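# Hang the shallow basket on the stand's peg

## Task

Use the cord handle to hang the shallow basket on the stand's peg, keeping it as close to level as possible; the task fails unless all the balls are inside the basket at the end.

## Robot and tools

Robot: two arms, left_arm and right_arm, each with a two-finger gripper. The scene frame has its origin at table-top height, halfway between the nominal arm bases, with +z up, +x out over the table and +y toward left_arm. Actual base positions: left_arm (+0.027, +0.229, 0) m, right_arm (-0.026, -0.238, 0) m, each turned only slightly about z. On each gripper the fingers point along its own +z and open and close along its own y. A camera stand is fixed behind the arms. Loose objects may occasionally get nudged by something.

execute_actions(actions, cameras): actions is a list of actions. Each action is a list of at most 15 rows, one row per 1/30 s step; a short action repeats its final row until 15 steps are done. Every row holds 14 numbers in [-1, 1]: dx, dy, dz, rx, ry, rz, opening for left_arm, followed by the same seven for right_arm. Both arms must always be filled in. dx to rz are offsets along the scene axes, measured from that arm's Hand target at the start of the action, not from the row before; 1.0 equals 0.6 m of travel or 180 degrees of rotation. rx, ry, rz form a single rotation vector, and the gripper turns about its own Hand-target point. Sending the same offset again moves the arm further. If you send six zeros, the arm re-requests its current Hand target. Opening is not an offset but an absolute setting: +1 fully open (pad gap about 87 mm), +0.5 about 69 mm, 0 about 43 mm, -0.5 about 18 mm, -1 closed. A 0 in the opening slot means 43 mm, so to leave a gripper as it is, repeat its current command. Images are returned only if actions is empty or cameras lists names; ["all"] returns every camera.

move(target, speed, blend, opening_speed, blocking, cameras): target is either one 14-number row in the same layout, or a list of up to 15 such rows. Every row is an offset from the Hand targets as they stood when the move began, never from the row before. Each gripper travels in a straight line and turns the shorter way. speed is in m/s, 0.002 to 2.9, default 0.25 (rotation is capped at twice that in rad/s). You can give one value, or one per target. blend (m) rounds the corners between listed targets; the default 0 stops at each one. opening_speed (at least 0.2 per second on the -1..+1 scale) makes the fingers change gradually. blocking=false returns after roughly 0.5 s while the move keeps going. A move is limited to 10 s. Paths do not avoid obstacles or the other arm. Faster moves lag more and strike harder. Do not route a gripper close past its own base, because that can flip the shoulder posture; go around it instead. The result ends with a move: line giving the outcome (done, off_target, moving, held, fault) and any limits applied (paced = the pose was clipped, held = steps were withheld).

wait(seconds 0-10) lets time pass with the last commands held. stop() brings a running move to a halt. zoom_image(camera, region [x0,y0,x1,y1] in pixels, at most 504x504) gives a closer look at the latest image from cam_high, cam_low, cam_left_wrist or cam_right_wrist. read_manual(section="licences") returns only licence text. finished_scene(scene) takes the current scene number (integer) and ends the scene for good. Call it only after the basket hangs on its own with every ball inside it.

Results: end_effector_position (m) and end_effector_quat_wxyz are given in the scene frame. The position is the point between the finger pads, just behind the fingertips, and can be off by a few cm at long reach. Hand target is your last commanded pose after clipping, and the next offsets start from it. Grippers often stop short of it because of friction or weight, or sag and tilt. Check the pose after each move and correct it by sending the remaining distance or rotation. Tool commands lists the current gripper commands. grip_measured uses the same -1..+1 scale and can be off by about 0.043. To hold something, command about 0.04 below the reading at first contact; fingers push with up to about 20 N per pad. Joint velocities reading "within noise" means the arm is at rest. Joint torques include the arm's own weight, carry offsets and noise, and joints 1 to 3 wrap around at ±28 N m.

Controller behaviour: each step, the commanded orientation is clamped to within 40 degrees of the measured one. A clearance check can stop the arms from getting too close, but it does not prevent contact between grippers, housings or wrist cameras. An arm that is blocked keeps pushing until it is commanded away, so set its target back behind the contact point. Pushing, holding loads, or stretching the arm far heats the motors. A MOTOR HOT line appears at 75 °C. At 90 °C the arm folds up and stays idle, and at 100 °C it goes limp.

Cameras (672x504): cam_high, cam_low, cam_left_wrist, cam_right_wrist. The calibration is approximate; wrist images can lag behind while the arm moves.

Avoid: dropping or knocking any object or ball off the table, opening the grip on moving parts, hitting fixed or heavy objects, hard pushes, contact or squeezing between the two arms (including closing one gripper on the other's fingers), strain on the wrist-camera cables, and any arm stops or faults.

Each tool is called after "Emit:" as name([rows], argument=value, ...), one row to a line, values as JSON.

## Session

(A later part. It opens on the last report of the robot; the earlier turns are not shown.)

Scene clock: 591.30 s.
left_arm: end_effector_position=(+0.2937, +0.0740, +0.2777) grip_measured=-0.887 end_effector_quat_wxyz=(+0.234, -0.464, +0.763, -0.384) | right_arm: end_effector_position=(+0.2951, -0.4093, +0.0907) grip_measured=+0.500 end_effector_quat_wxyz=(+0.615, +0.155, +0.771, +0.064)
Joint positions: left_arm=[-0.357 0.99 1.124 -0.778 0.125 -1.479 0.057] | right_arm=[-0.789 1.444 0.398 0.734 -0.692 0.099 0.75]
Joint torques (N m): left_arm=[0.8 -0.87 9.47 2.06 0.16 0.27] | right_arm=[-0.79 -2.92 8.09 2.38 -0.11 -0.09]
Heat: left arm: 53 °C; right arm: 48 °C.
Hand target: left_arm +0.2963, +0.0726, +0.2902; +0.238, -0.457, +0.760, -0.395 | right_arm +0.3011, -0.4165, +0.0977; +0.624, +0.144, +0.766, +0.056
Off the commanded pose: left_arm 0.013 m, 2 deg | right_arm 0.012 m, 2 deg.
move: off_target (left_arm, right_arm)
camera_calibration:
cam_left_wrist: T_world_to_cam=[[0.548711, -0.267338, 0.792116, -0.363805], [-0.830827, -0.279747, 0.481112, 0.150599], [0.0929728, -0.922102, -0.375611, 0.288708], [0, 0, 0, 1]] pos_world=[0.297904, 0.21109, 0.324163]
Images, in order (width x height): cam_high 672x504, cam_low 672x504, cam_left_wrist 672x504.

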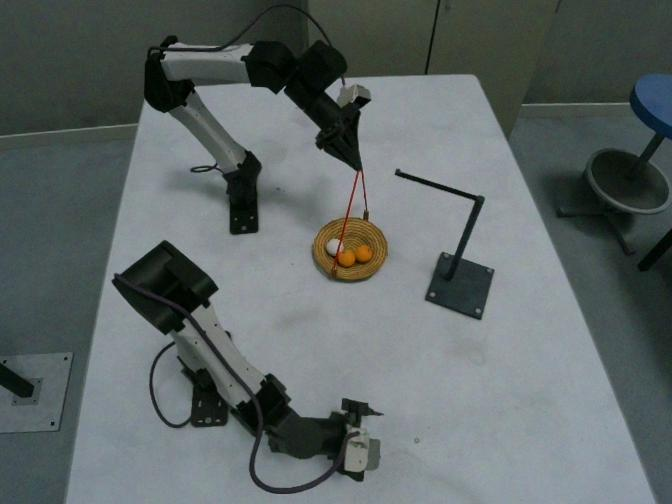

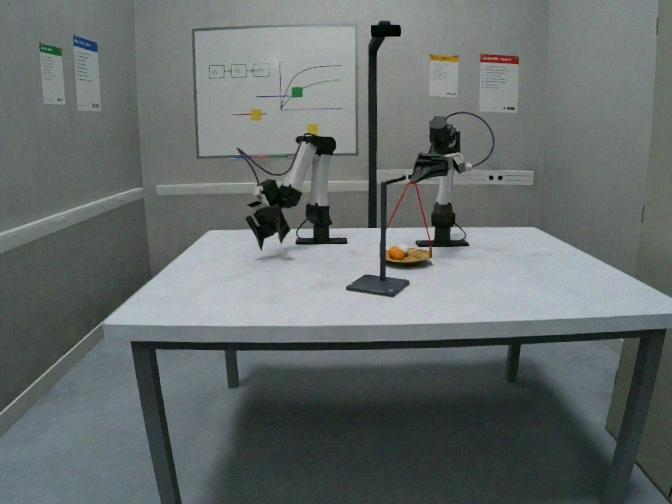

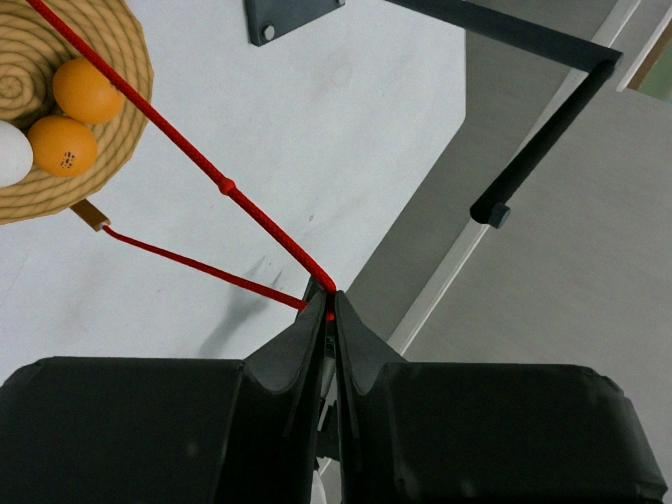

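Emit:
move([
  [-0.012,-0.021,-0.057,0,0,0,-1,0,0,0,0,0,0,0.5],
  [-0.044,-0.008,-0.167,0.014,0.027,0,-1,0,0,0,0,0,0,0.5],
  [-0.119,0.029,-0.259,0.05,0.094,0,-1,0,0,0,0,0,0,0.5],
  [-0.194,0.067,-0.35,0.107,0.202,0,-1,0,0,0,0,0,0,0.5],
  [-0.242,0.1215,-0.434,0.1433,0.2698,0,-1,0,0,0,0,0,0,0.5],
  [-0.242,0.1215,-0.49,0.1433,0.2698,0,-1,0,0,0,0,0,0,0.5],
  [-0.242,0.1215,-0.495,0.1433,0.2698,0,-0.5,0,0,0,0,0,0,0.5],
], speed=[0.12,0.12,0.12,0.12,0.1,0.05,0.03], blend=[0.01,0.02,0.02,0.02,0,0,0], opening_speed=0.3, cameras=["cam_left_wrist","cam_high"])

Scene clock: 622.30 s.
left_arm: end_effector_position=(+0.1408, +0.1457, +0.0079) grip_measured=-0.501 end_effector_quat_wxyz=(-0.018, -0.510, +0.860, +0.007) | right_arm: end_effector_position=(+0.2951, -0.4093, +0.0907) grip_measured=+0.500 end_effector_quat_wxyz=(+0.615, +0.155, +0.771, +0.064)
Joint positions: left_arm=[-0.353 1.179 0.526 -0.952 0.017 -1.389 0.25] | right_arm=[-0.789 1.444 0.398 0.734 -0.692 0.099 0.75]
Joint torques (N m): left_arm=[0.39 0.14 2.44 1.3 -0.23 -0.01] | right_arm=[-0.69 -3.06 8.14 2.42 -0.1 0.05]
Heat: left arm: 55 °C; right arm: 49 °C.
Hand target: left_arm +0.1512, +0.1454, -0.0067; +0.000, -0.515, +0.857, +0.000 | right_arm +0.3011, -0.4165, +0.0977; +0.624, +0.144, +0.766, +0.056
Off the commanded pose: left_arm 0.018 m, 2 deg | right_arm 0.012 m, 2 deg.
move: off_target (left_arm, right_arm); target 7's new opening was sent with left_arm's hand 0.015 m and 1 deg from that target
camera_calibration:
cam_left_wrist: T_world_to_cam=[[0.882683, -0.467295, -0.0500518, -0.0583948], [-0.251875, -0.560288, 0.789073, 0.130379], [-0.396774, -0.683895, -0.612257, 0.303822], [0, 0, 0, 1]] pos_world=[0.204932, 0.253544, 0.0802162]
Images, in order (width x height): cam_high 672x504, cam_left_wrist 672x504.

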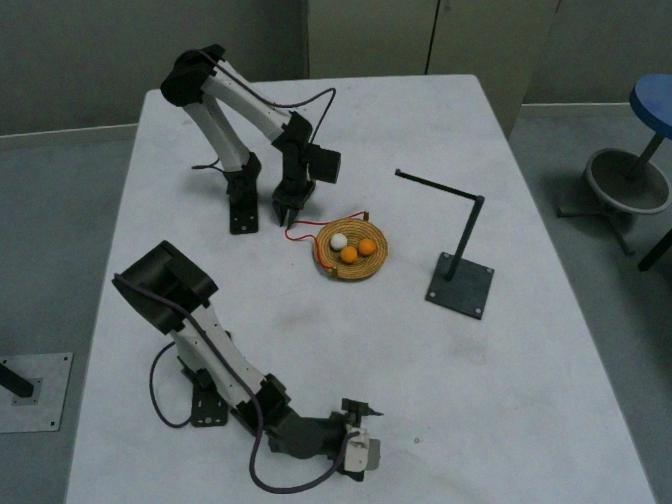

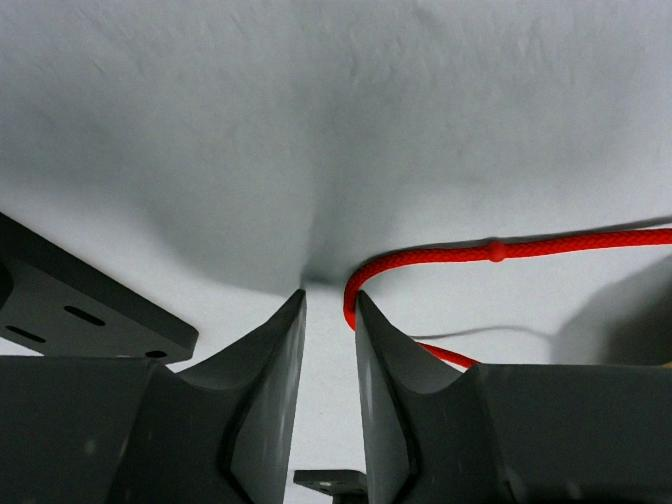

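Emit:
move([
  [-0.018,-0.001,0.048,0,0,0,-0.4,0,0,0,0,0,0,0.5],
  [-0.011,-0.012,0.048,0,0,0,-0.35,0,0,0,0,0,0,0.5],
  [-0.010,-0.013,0.0245,0,0,0,-0.35,0,0,0,0,0,0,0.5],
  [-0.015,-0.01,0.011,0,0,0,-0.35,0,0,0,0,0,0,0.5],
], speed=0.05, cameras=["cam_left_wrist"])

Scene clock: 638.90 s.
left_arm: end_effector_position=(+0.1438, +0.1371, +0.0082) grip_measured=-0.350 end_effector_quat_wxyz=(-0.003, -0.515, +0.857, -0.007) | right_arm: end_effector_position=(+0.2951, -0.4093, +0.0907) grip_measured=+0.500 end_effector_quat_wxyz=(+0.615, +0.155, +0.771, +0.064)
Joint positions: left_arm=[-0.406 1.153 0.515 -0.927 0.014 -1.453 0.325] | right_arm=[-0.789 1.444 0.398 0.734 -0.692 0.099 0.75]
Joint torques (N m): left_arm=[-0.2 -0.79 3.29 0.74 -0.2 0.04] | right_arm=[-0.73 -2.92 7.99 2.33 -0.14 -0.07]
Heat: left arm: 51 °C; right arm: 49 °C.
Hand target: left_arm +0.1422, +0.1395, -0.0002; +0.000, -0.515, +0.857, +0.000 | right_arm +0.3011, -0.4165, +0.0977; +0.624, +0.144, +0.766, +0.056
Off the commanded pose: left_arm 0.009 m, 1 deg | right_arm 0.012 m, 2 deg.
move: off_target (right_arm)
camera_calibration:
cam_left_wrist: T_world_to_cam=[[0.888969, -0.457829, -0.0112832, -0.0674653], [-0.276432, -0.556066, 0.783821, 0.129096], [-0.36513, -0.693673, -0.620884, 0.296154], [0, 0, 0, 1]] pos_world=[0.203796, 0.246333, 0.0819277]
Images, in order (width x height): cam_left_wrist 672x504.

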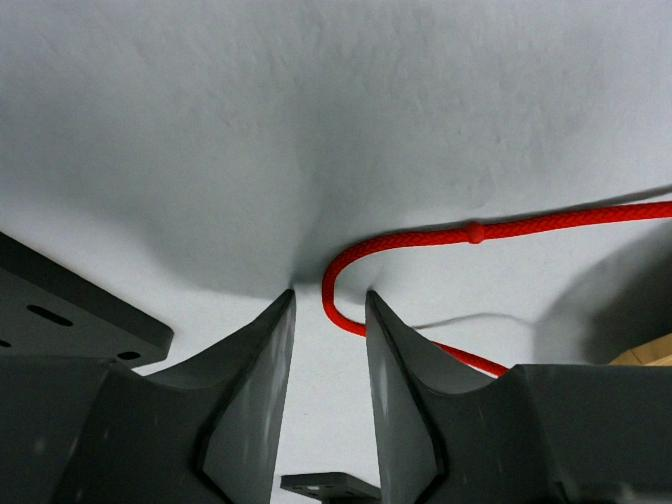

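Emit:
move(target=[0,-0.002,-0.006,0,0,0,-1,0,0,0,0,0,0,0.5], speed=0.03, opening_speed=0.4, cameras=["cam_left_wrist"])

Scene clock: 650.53 s.
left_arm: end_effector_position=(+0.1482, +0.1340, +0.0079) grip_measured=-0.883 end_effector_quat_wxyz=(+0.002, -0.513, +0.858, -0.016) | right_arm: end_effector_position=(+0.2951, -0.4093, +0.0907) grip_measured=+0.500 end_effector_quat_wxyz=(+0.615, +0.155, +0.771, +0.064)
Joint positions: left_arm=[-0.411 1.153 0.514 -0.903 0.017 -1.455 0.059] | right_arm=[-0.789 1.444 0.398 0.734 -0.692 0.099 0.75]
Joint torques (N m): left_arm=[-0.44 -0.08 2.73 0.74 -0.23 -0.03] | right_arm=[-0.62 -2.92 7.72 2.35 -0.11 -0.13]
Heat: left arm: 49 °C; right arm: 49 °C.
Hand target: left_arm +0.1422, +0.1383, -0.0037; +0.000, -0.515, +0.857, +0.000 | right_arm +0.3011, -0.4165, +0.0977; +0.624, +0.144, +0.766, +0.056
Off the commanded pose: left_arm 0.014 m, 2 deg | right_arm 0.012 m, 2 deg.
move: off_target (left_arm, right_arm)
camera_calibration:
cam_left_wrist: T_world_to_cam=[[0.887721, -0.460249, 0.0110822, -0.0725096], [-0.293094, -0.546423, 0.784549, 0.129938], [-0.355033, -0.699709, -0.619967, 0.294818], [0, 0, 0, 1]] pos_world=[0.207122, 0.243916, 0.0816383]
Images, in order (width x height): cam_left_wrist 672x504.

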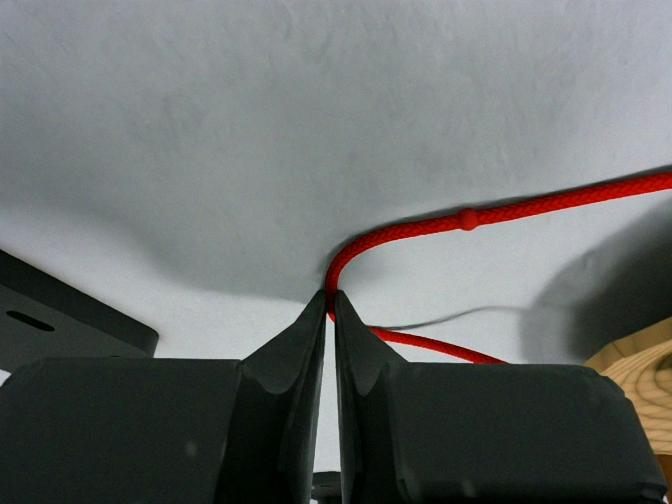

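Emit:
move([
  [0.01,-0.007,0.056,0,0,0,-1,0,0,0,0,0,0,0.5],
  [0.063,-0.039,0.131,-0.05,-0.094,0,-1,0,0,0,0,0,0,0.5],
  [0.138,-0.0805,0.231,-0.107,-0.202,0,-1,0,0,0,0,0,0,0.5],
  [0.213,-0.117,0.323,-0.1433,-0.2698,0,-1,0,0,0,0,0,0,0.5],
  [0.2447,-0.1347,0.46,-0.1433,-0.2698,0,-1,0,0,0,0,0,0,0.5],
], speed=0.1, blend=[0.01,0.02,0.02,0.02,0], cameras=["cam_high","cam_low","cam_left_wrist"])

Emit:
zoom_image(camera="cam_low", region=[340, 150, 480, 290])

Emit:
zoom_image(camera="cam_high", region=[280, 150, 420, 290])

Scene clock: 664.03 s.
left_arm: end_effector_position=(+0.2887, +0.0597, +0.2657) grip_measured=-0.885 end_effector_quat_wxyz=(+0.239, -0.457, +0.761, -0.393) | right_arm: end_effector_position=(+0.2951, -0.4093, +0.0907) grip_measured=+0.500 end_effector_quat_wxyz=(+0.615, +0.155, +0.771, +0.064)
Joint positions: left_arm=[-0.441 0.957 1.041 -0.699 0.063 -1.52 0.058] | right_arm=[-0.789 1.444 0.398 0.734 -0.692 0.099 0.75]
Joint torques (N m): left_arm=[-0.4 -0.59 9.09 1.95 -0.04 0.08] | right_arm=[-0.69 -2.88 7.99 2.44 -0.08 -0.09]
Heat: left arm: 49 °C; right arm: 49 °C.
Hand target: left_arm +0.2890, +0.0574, +0.2723; +0.238, -0.457, +0.760, -0.396 | right_arm +0.3011, -0.4165, +0.0977; +0.624, +0.144, +0.766, +0.056
Off the commanded pose: left_arm 0.007 m, 0 deg | right_arm 0.012 m, 2 deg.
move: off_target (right_arm)
camera_calibration:
cam_left_wrist: T_world_to_cam=[[0.526937, -0.267492, 0.806713, -0.353047], [-0.844792, -0.268793, 0.462683, 0.156436], [0.0930747, -0.92531, -0.367612, 0.269492], [0, 0, 0, 1]] pos_world=[0.293106, 0.196976, 0.311496]
Images, in order (width x height): cam_high 672x504, cam_low 672x504, cam_left_wrist 672x504.

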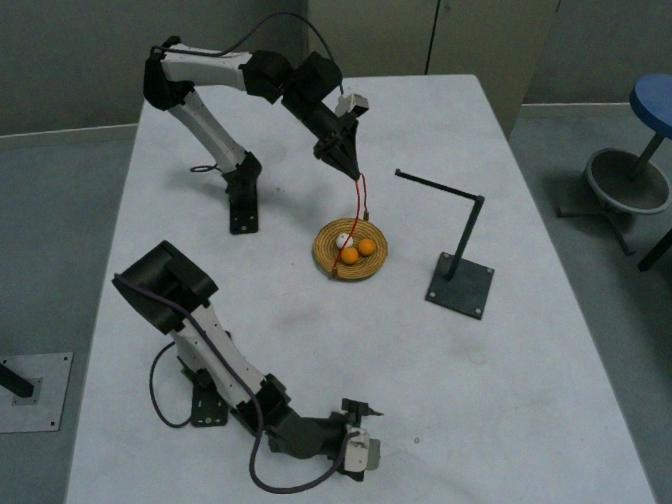

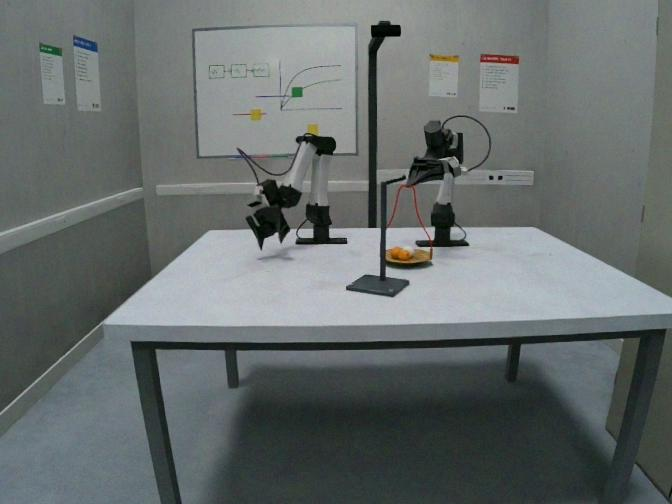

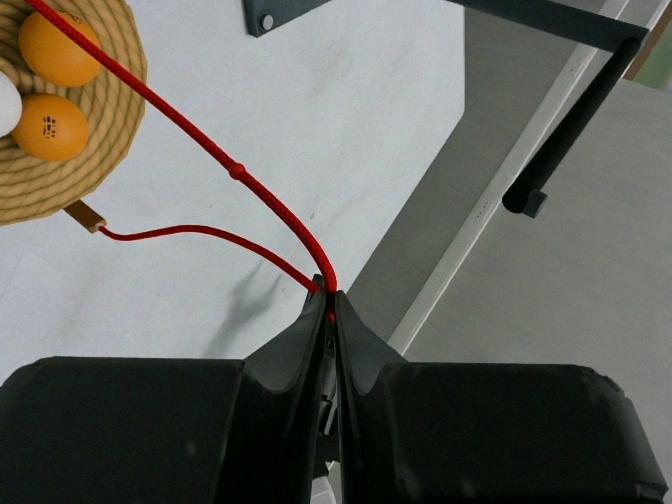

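Scaled by 3.600 from the camera's 672x504 image, which has a finer 960x720 frame.

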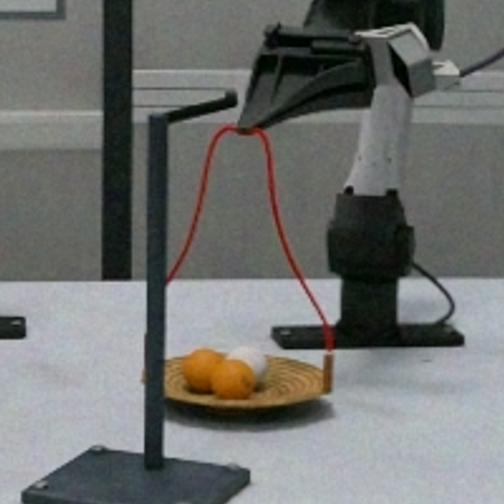

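Scaled by 3.600 from the camera's 672x504 image, which has a finer 960x720 frame.

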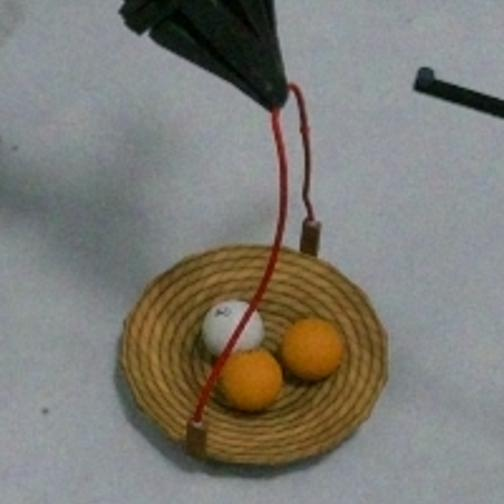

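Emit:
move(target=[-0.002,-0.005,0.022,0,0,0,-1,0,0,0,0,0,0,0.5], speed=0.03, cameras=["cam_high","cam_low"])

Emit:
zoom_image(camera="cam_low", region=[340, 150, 480, 290])

Emit:
zoom_image(camera="cam_high", region=[280, 150, 420, 290])

Scene clock: 671.20 s.
left_arm: end_effector_position=(+0.2855, +0.0561, +0.2755) grip_measured=-0.886 end_effector_quat_wxyz=(+0.233, -0.456, +0.765, -0.390) | right_arm: end_effector_position=(+0.2951, -0.4093, +0.0907) grip_measured=+0.500 end_effector_quat_wxyz=(+0.615, +0.155, +0.771, +0.064)
Joint positions: left_arm=[-0.46 0.976 1.099 -0.751 0.055 -1.53 0.057] | right_arm=[-0.789 1.444 0.398 0.734 -0.692 0.099 0.75]
Joint torques (N m): left_arm=[-0.4 -0.7 9.33 2.02 -0.12 0.06] | right_arm=[-0.77 -3.17 8.24 2.41 -0.11 -0.14]
Heat: left arm: 51 °C; right arm: 49 °C.
Hand target: left_arm +0.2878, +0.0544, +0.2855; +0.238, -0.457, +0.760, -0.396 | right_arm +0.3011, -0.4165, +0.0977; +0.624, +0.144, +0.766, +0.056
Off the commanded pose: left_arm 0.010 m, 1 deg | right_arm 0.012 m, 2 deg.
move: off_target (right_arm)
Images, in order (width x height): cam_high 672x504, cam_low 672x504.

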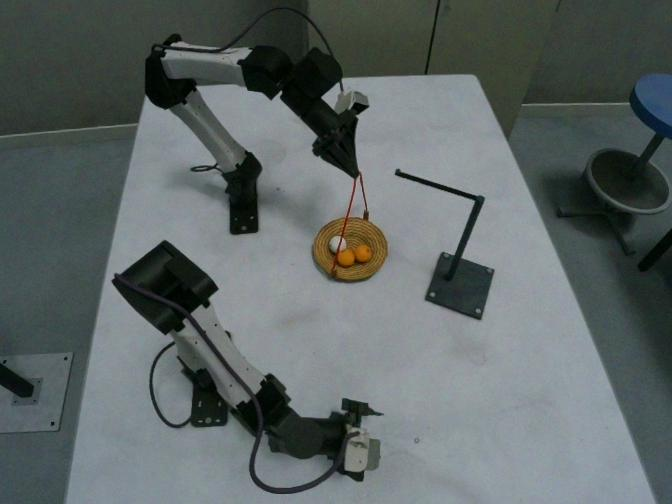

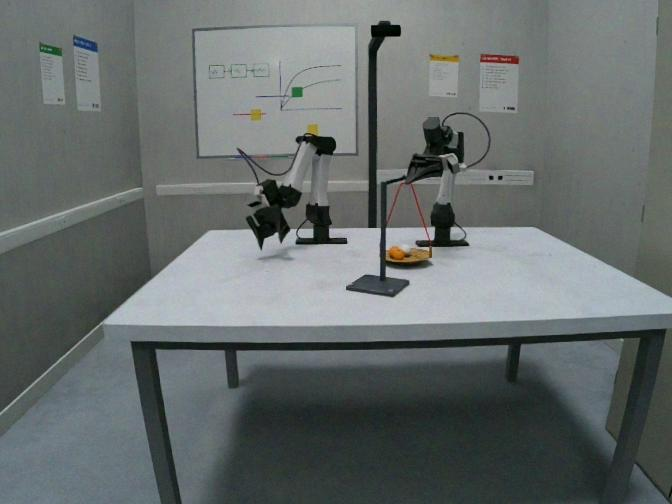

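Scaled by 3.600 from the camera's 672x504 image, which has a finer 960x720 frame.

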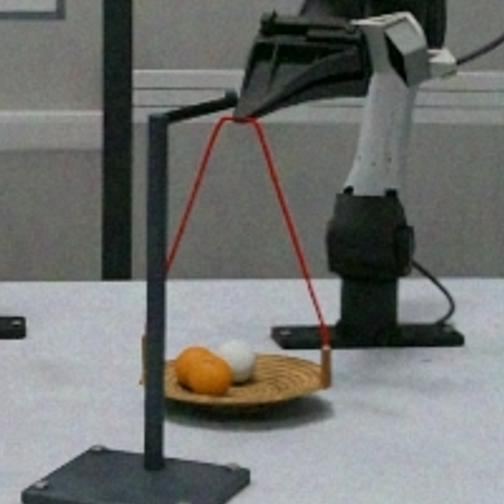

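Scaled by 3.600 from the camera's 672x504 image, which has a finer 960x720 frame.

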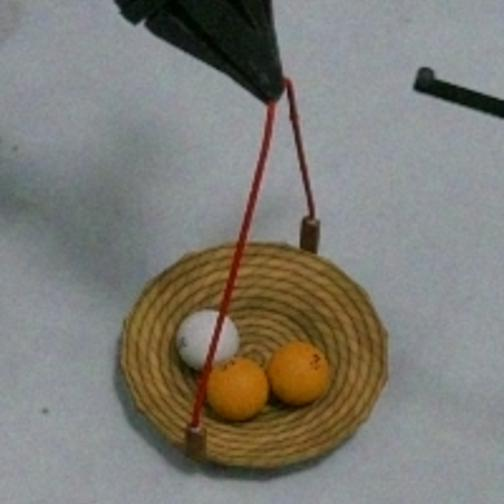

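Emit:
move(target=[0.003,0.006,0.02,0,0,0,-1,0,0,0,0,0,0,0.5], speed=0.025, cameras=["cam_high","cam_low"])

Emit:
zoom_image(camera="cam_low", region=[340, 150, 480, 290])

Emit:
zoom_image(camera="cam_high", region=[280, 150, 420, 290])

Scene clock: 675.93 s.
left_arm: end_effector_position=(+0.2844, +0.0596, +0.2804) grip_measured=-0.886 end_effector_quat_wxyz=(+0.228, -0.463, +0.768, -0.379) | right_arm: end_effector_position=(+0.2951, -0.4093, +0.0907) grip_measured=+0.500 end_effector_quat_wxyz=(+0.615, +0.155, +0.771, +0.064)
Joint positions: left_arm=[-0.452 0.996 1.152 -0.812 0.055 -1.53 0.057] | right_arm=[-0.789 1.444 0.398 0.734 -0.692 0.099 0.75]
Joint torques (N m): left_arm=[0.8 -0.98 9.73 2.19 0.07 0.22] | right_arm=[-0.77 -3.06 8.01 2.37 -0.11 -0.09]
Heat: left arm: 52 °C; right arm: 49 °C.
Hand target: left_arm +0.2896, +0.0580, +0.2975; +0.238, -0.457, +0.760, -0.396 | right_arm +0.3011, -0.4165, +0.0977; +0.624, +0.144, +0.766, +0.056
Off the commanded pose: left_arm 0.018 m, 3 deg | right_arm 0.012 m, 2 deg.
move: off_target (left_arm, right_arm)
Images, in order (width x height): cam_high 672x504, cam_low 672x504.

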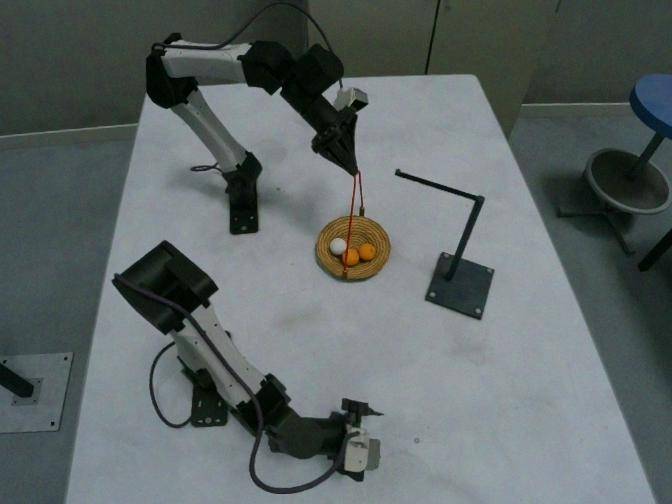

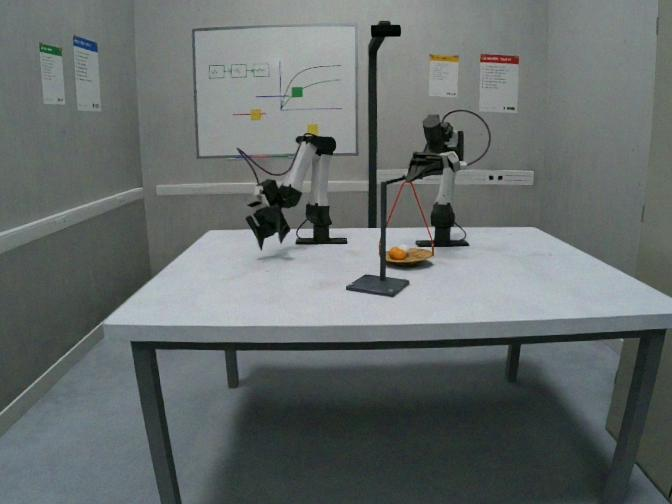

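Scaled by 3.600 from the camera's 672x504 image, which has a finer 960x720 frame.

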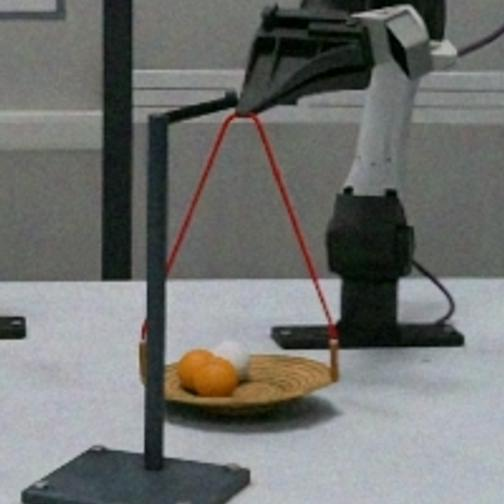

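Scaled by 3.600 from the camera's 672x504 image, which has a finer 960x720 frame.

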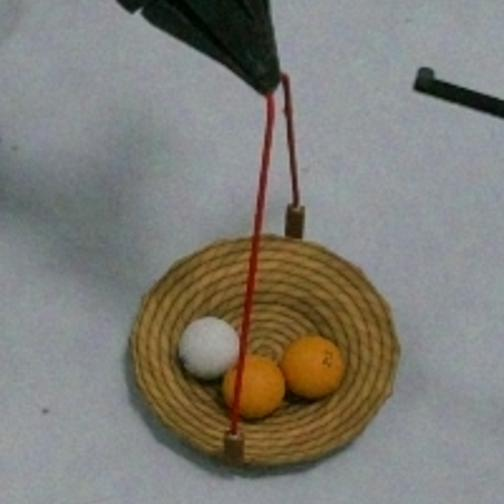

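Emit:
move(target=[0.001,0,0.035,0,0,0,-1,0,0,0,0,0,0,0.5], speed=0.04, cameras=["cam_high","cam_low"])

Emit:
zoom_image(camera="cam_low", region=[340, 150, 480, 290])

Emit:
zoom_image(camera="cam_high", region=[280, 150, 420, 290])

Scene clock: 681.20 s.
left_arm: end_effector_position=(+0.2852, +0.0592, +0.3018) grip_measured=-0.886 end_effector_quat_wxyz=(+0.228, -0.463, +0.768, -0.379) | right_arm: end_effector_position=(+0.2951, -0.4093, +0.0907) grip_measured=+0.500 end_effector_quat_wxyz=(+0.615, +0.155, +0.771, +0.064)
Joint positions: left_arm=[-0.452 1.034 1.261 -0.884 0.055 -1.53 0.057] | right_arm=[-0.789 1.444 0.398 0.734 -0.692 0.099 0.75]
Joint torques (N m): left_arm=[0.9 -1.17 9.42 2.21 0.07 0.23] | right_arm=[-0.55 -2.7 8.12 2.37 -0.06 -0.1]
Heat: left arm: 53 °C; right arm: 49 °C.
Hand target: left_arm +0.2902, +0.0580, +0.3184; +0.238, -0.457, +0.760, -0.395 | right_arm +0.3011, -0.4165, +0.0977; +0.624, +0.144, +0.766, +0.056
Off the commanded pose: left_arm 0.017 m, 3 deg | right_arm 0.012 m, 2 deg.
move: off_target (left_arm, right_arm)
Images, in order (width x height): cam_high 672x504, cam_low 672x504.

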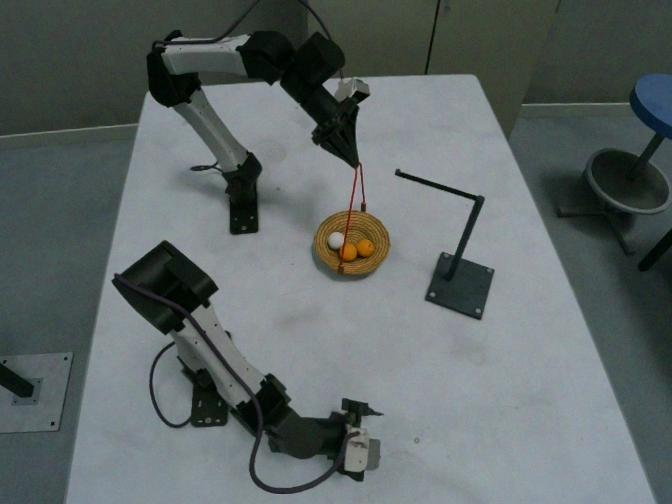

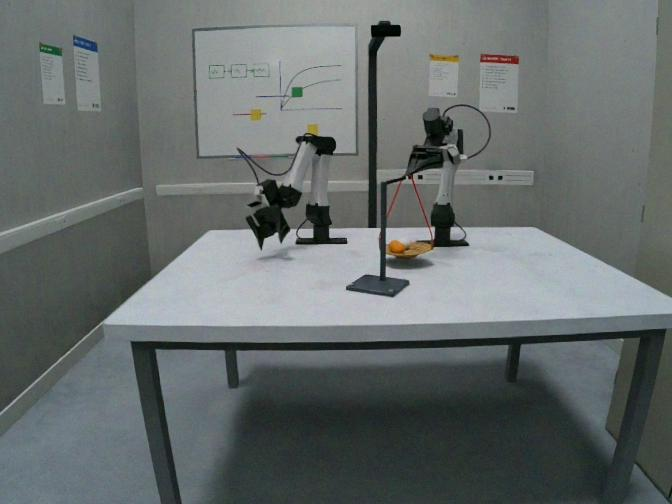

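Scaled by 3.600 from the camera's 672x504 image, which has a finer 960x720 frame.

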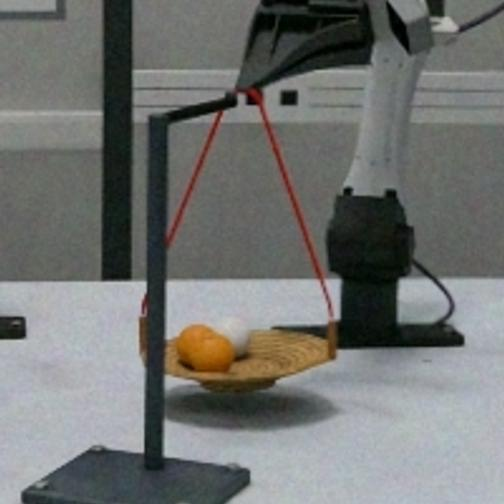

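Scaled by 3.600 from the camera's 672x504 image, which has a finer 960x720 frame.

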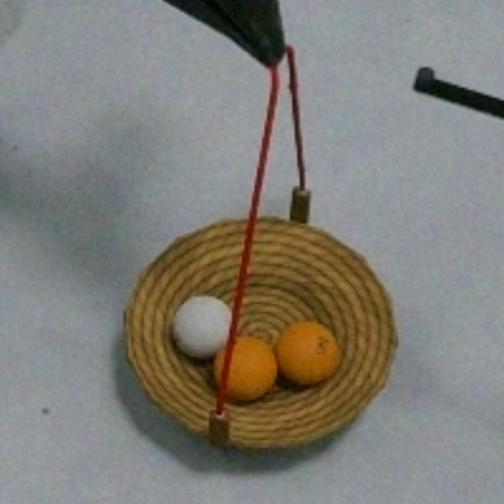

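Emit:
zoom_image(camera="cam_low", region=[370, 170, 440, 270])

Emit:
zoom_image(camera="cam_high", region=[310, 150, 400, 280])

Scaled by 5.040 from the camera's 672x504 image, which has a finer 960x720 frame.

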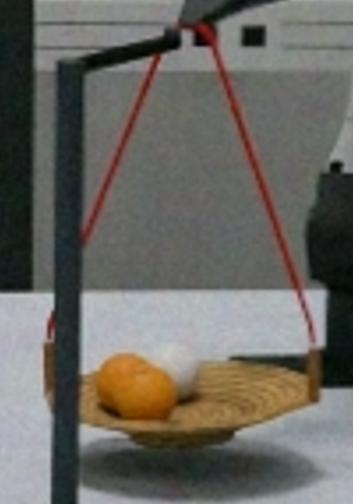

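Scaled by 3.877 from the camera's 672x504 image, which has a finer 960x720 frame.

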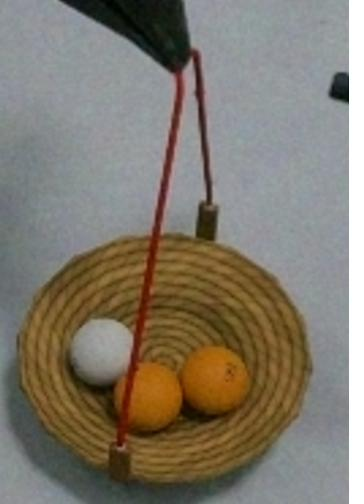

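Emit:
move(target=[0.0145,0.026,0.055,-0.026,-0.049,0,-1,0,0,0,0,0,0,0.5], speed=0.05, cameras=["cam_high","cam_low","cam_left_wrist"])

Emit:
zoom_image(camera="cam_low", region=[360, 140, 450, 270])

Emit:
zoom_image(camera="cam_high", region=[330, 130, 490, 290])

Scene clock: 723.57 s.
left_arm: end_effector_position=(+0.2989, +0.0745, +0.3376) grip_measured=-0.886 end_effector_quat_wxyz=(+0.263, -0.449, +0.734, -0.437) | right_arm: end_effector_position=(+0.2951, -0.4093, +0.0907) grip_measured=+0.500 end_effector_quat_wxyz=(+0.615, +0.155, +0.771, +0.064)
Joint positions: left_arm=[-0.33 0.994 1.261 -0.775 0.162 -1.489 0.057] | right_arm=[-0.789 1.444 0.398 0.734 -0.692 0.099 0.75]
Joint torques (N m): left_arm=[0.8 -3.22 6.02 2.66 0.21 0.23] | right_arm=[-0.83 -2.85 8.08 2.43 -0.05 -0.06]
Heat: left arm: 55 °C; right arm: 50 °C.
Hand target: left_arm +0.2989, +0.0735, +0.3514; +0.277, -0.434, +0.723, -0.460 | right_arm +0.3011, -0.4165, +0.0977; +0.624, +0.144, +0.766, +0.056
Off the commanded pose: left_arm 0.014 m, 4 deg | right_arm 0.012 m, 2 deg.
move: off_target (left_arm, right_arm)
camera_calibration:
cam_left_wrist: T_world_to_cam=[[0.449633, -0.209855, 0.868212, -0.414386], [-0.882951, -0.251342, 0.396515, 0.168256], [0.135007, -0.944875, -0.298303, 0.274251], [0, 0, 0, 1]] pos_world=[0.297858, 0.214462, 0.374868]
Images, in order (width x height): cam_high 672x504, cam_low 672x504, cam_left_wrist 672x504.

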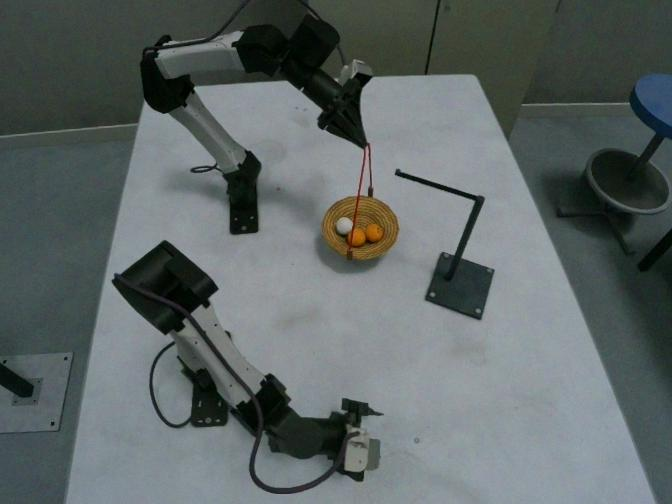

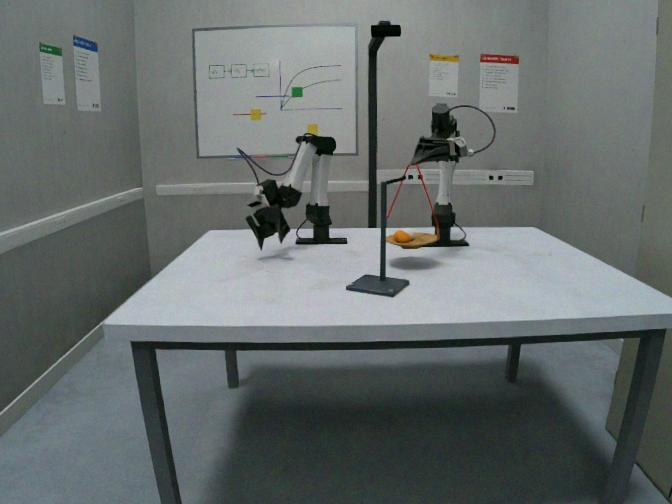

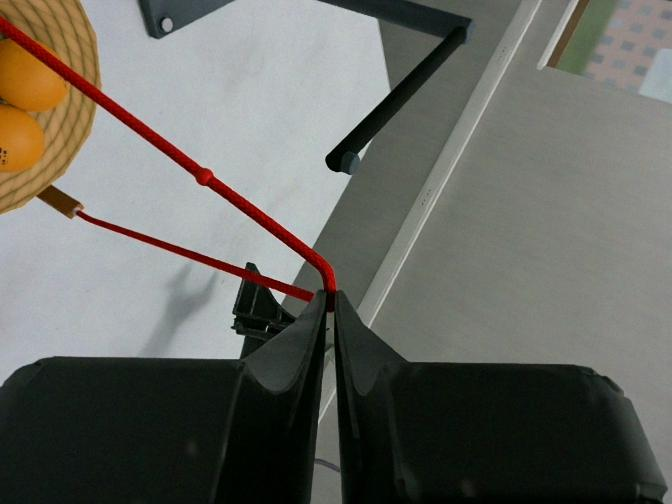

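Scaled by 3.877 from the camera's 672x504 image, which has a finer 960x720 frame.

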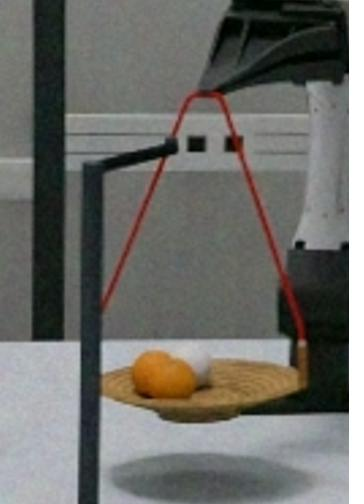

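Scaled by 3.150 from the camera's 672x504 image, which has a finer 960x720 frame.

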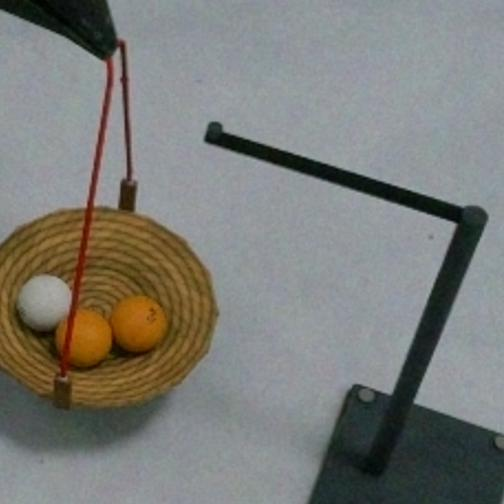

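Emit:
move(target=[0.0875,-0.0485,0,0,0,0,-1,0,0,0,0,0,0,0.5], speed=0.05, cameras=["cam_high","cam_low","cam_left_wrist"])

Emit:
zoom_image(camera="cam_low", region=[360, 140, 450, 270])

Emit:
zoom_image(camera="cam_high", region=[330, 130, 490, 290])

Scene clock: 737.73 s.
left_arm: end_effector_position=(+0.3429, +0.0494, +0.3257) grip_measured=-0.886 end_effector_quat_wxyz=(+0.257, -0.444, +0.741, -0.434) | right_arm: end_effector_position=(+0.2951, -0.4093, +0.0907) grip_measured=+0.500 end_effector_quat_wxyz=(+0.615, +0.155, +0.771, +0.064)
Joint positions: left_arm=[-0.373 1.159 1.297 -0.657 0.136 -1.498 0.057] | right_arm=[-0.789 1.444 0.398 0.734 -0.692 0.099 0.75]
Joint torques (N m): left_arm=[-0.36 -2.56 10.11 2.65 -0.06 0.02] | right_arm=[-0.76 -2.97 7.83 2.4 -0.11 -0.09]
Heat: left arm: 54 °C; right arm: 50 °C.
Hand target: left_arm +0.3514, +0.0446, +0.3515; +0.277, -0.434, +0.723, -0.460 | right_arm +0.3011, -0.4165, +0.0977; +0.624, +0.144, +0.766, +0.056
Off the commanded pose: left_arm 0.028 m, 4 deg | right_arm 0.012 m, 2 deg.
move: off_target (left_arm, right_arm)
camera_calibration:
cam_left_wrist: T_world_to_cam=[[0.455815, -0.224883, 0.861197, -0.428201], [-0.882522, -0.239967, 0.404439, 0.202215], [0.115708, -0.944375, -0.307845, 0.250659], [0, 0, 0, 1]] pos_world=[0.344636, 0.188946, 0.364146]
Images, in order (width x height): cam_high 672x504, cam_low 672x504, cam_left_wrist 672x504.

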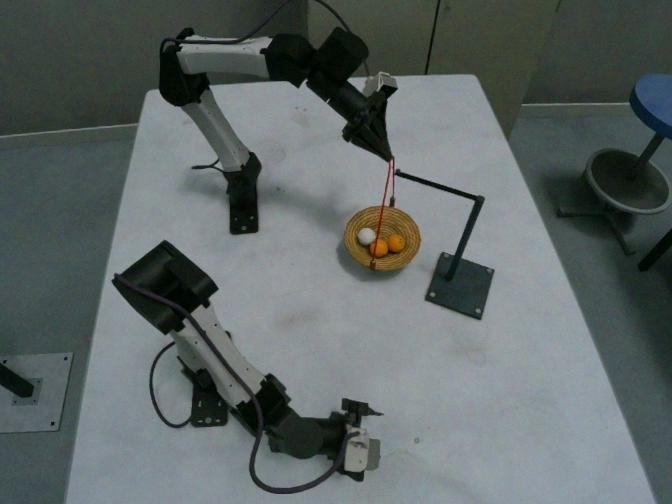

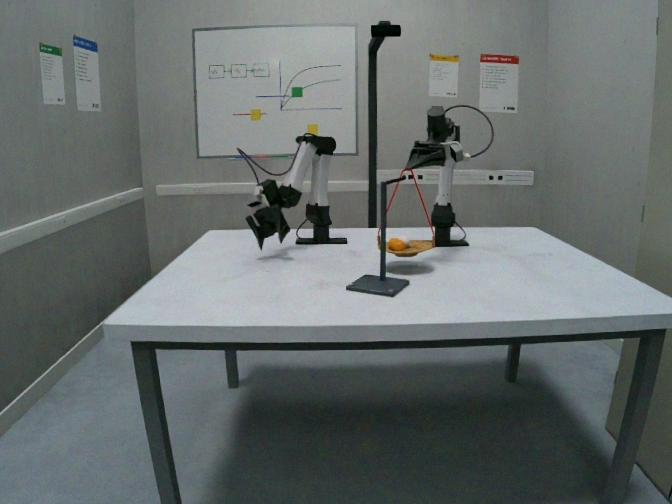

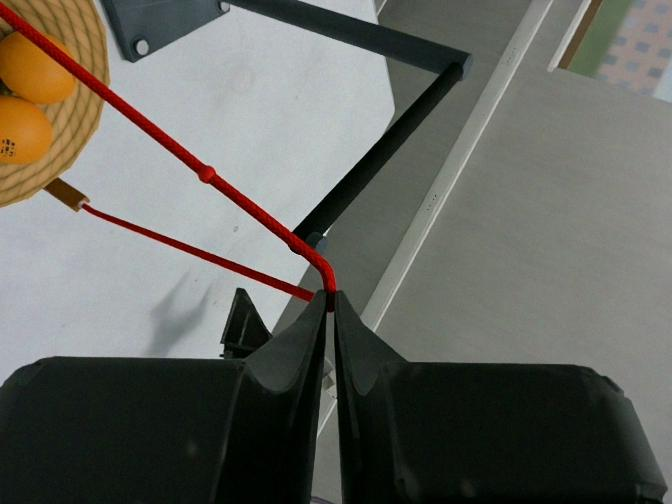

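Scaled by 3.877 from the camera's 672x504 image, which has a finer 960x720 frame.

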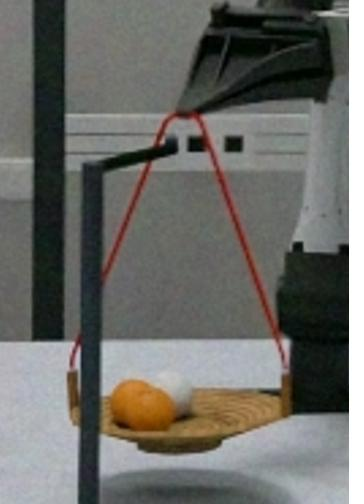

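Scaled by 3.150 from the camera's 672x504 image, which has a finer 960x720 frame.

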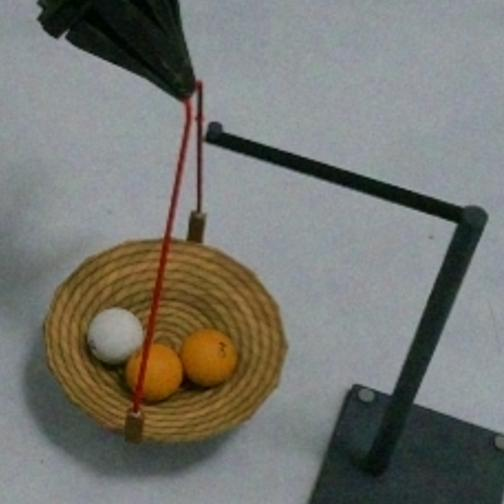

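Emit:
move(target=[-0.008,0.004,0.03,0,0,0,-1,0,0,0,0,0,0,0.5], speed=0.04, cameras=["cam_low"])

Emit:
zoom_image(camera="cam_low", region=[380, 140, 440, 200])

Scene clock: 742.33 s.
left_arm: end_effector_position=(+0.3423, +0.0496, +0.3515) grip_measured=-0.886 end_effector_quat_wxyz=(+0.266, -0.439, +0.735, -0.444) | right_arm: end_effector_position=(+0.2951, -0.4093, +0.0907) grip_measured=+0.500 end_effector_quat_wxyz=(+0.615, +0.155, +0.771, +0.064)
Joint positions: left_arm=[-0.373 1.173 1.388 -0.703 0.136 -1.498 0.057] | right_arm=[-0.789 1.444 0.398 0.734 -0.692 0.099 0.75]
Joint torques (N m): left_arm=[-0.18 -2.44 9.66 2.4 -0.05 0.05] | right_arm=[-0.66 -3.02 7.86 2.41 -0.01 -0.08]
Heat: left arm: 57 °C; right arm: 50 °C.
Hand target: left_arm +0.3466, +0.0469, +0.3696; +0.277, -0.434, +0.723, -0.460 | right_arm +0.3011, -0.4165, +0.0977; +0.624, +0.144, +0.766, +0.056
Off the commanded pose: left_arm 0.019 m, 3 deg | right_arm 0.012 m, 2 deg.
move: off_target (left_arm, right_arm)
Images, in order (width x height): cam_low 672x504.

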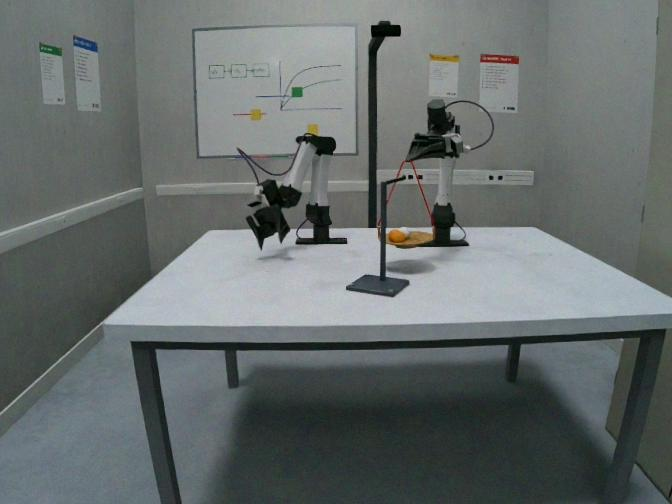

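Scaled by 8.400 from the camera's 672x504 image, which has a finer 960x720 frame.

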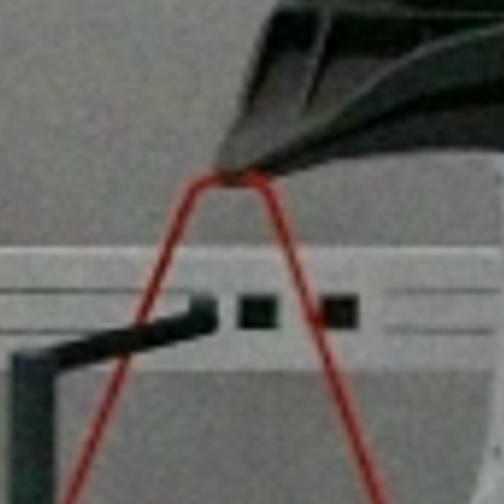

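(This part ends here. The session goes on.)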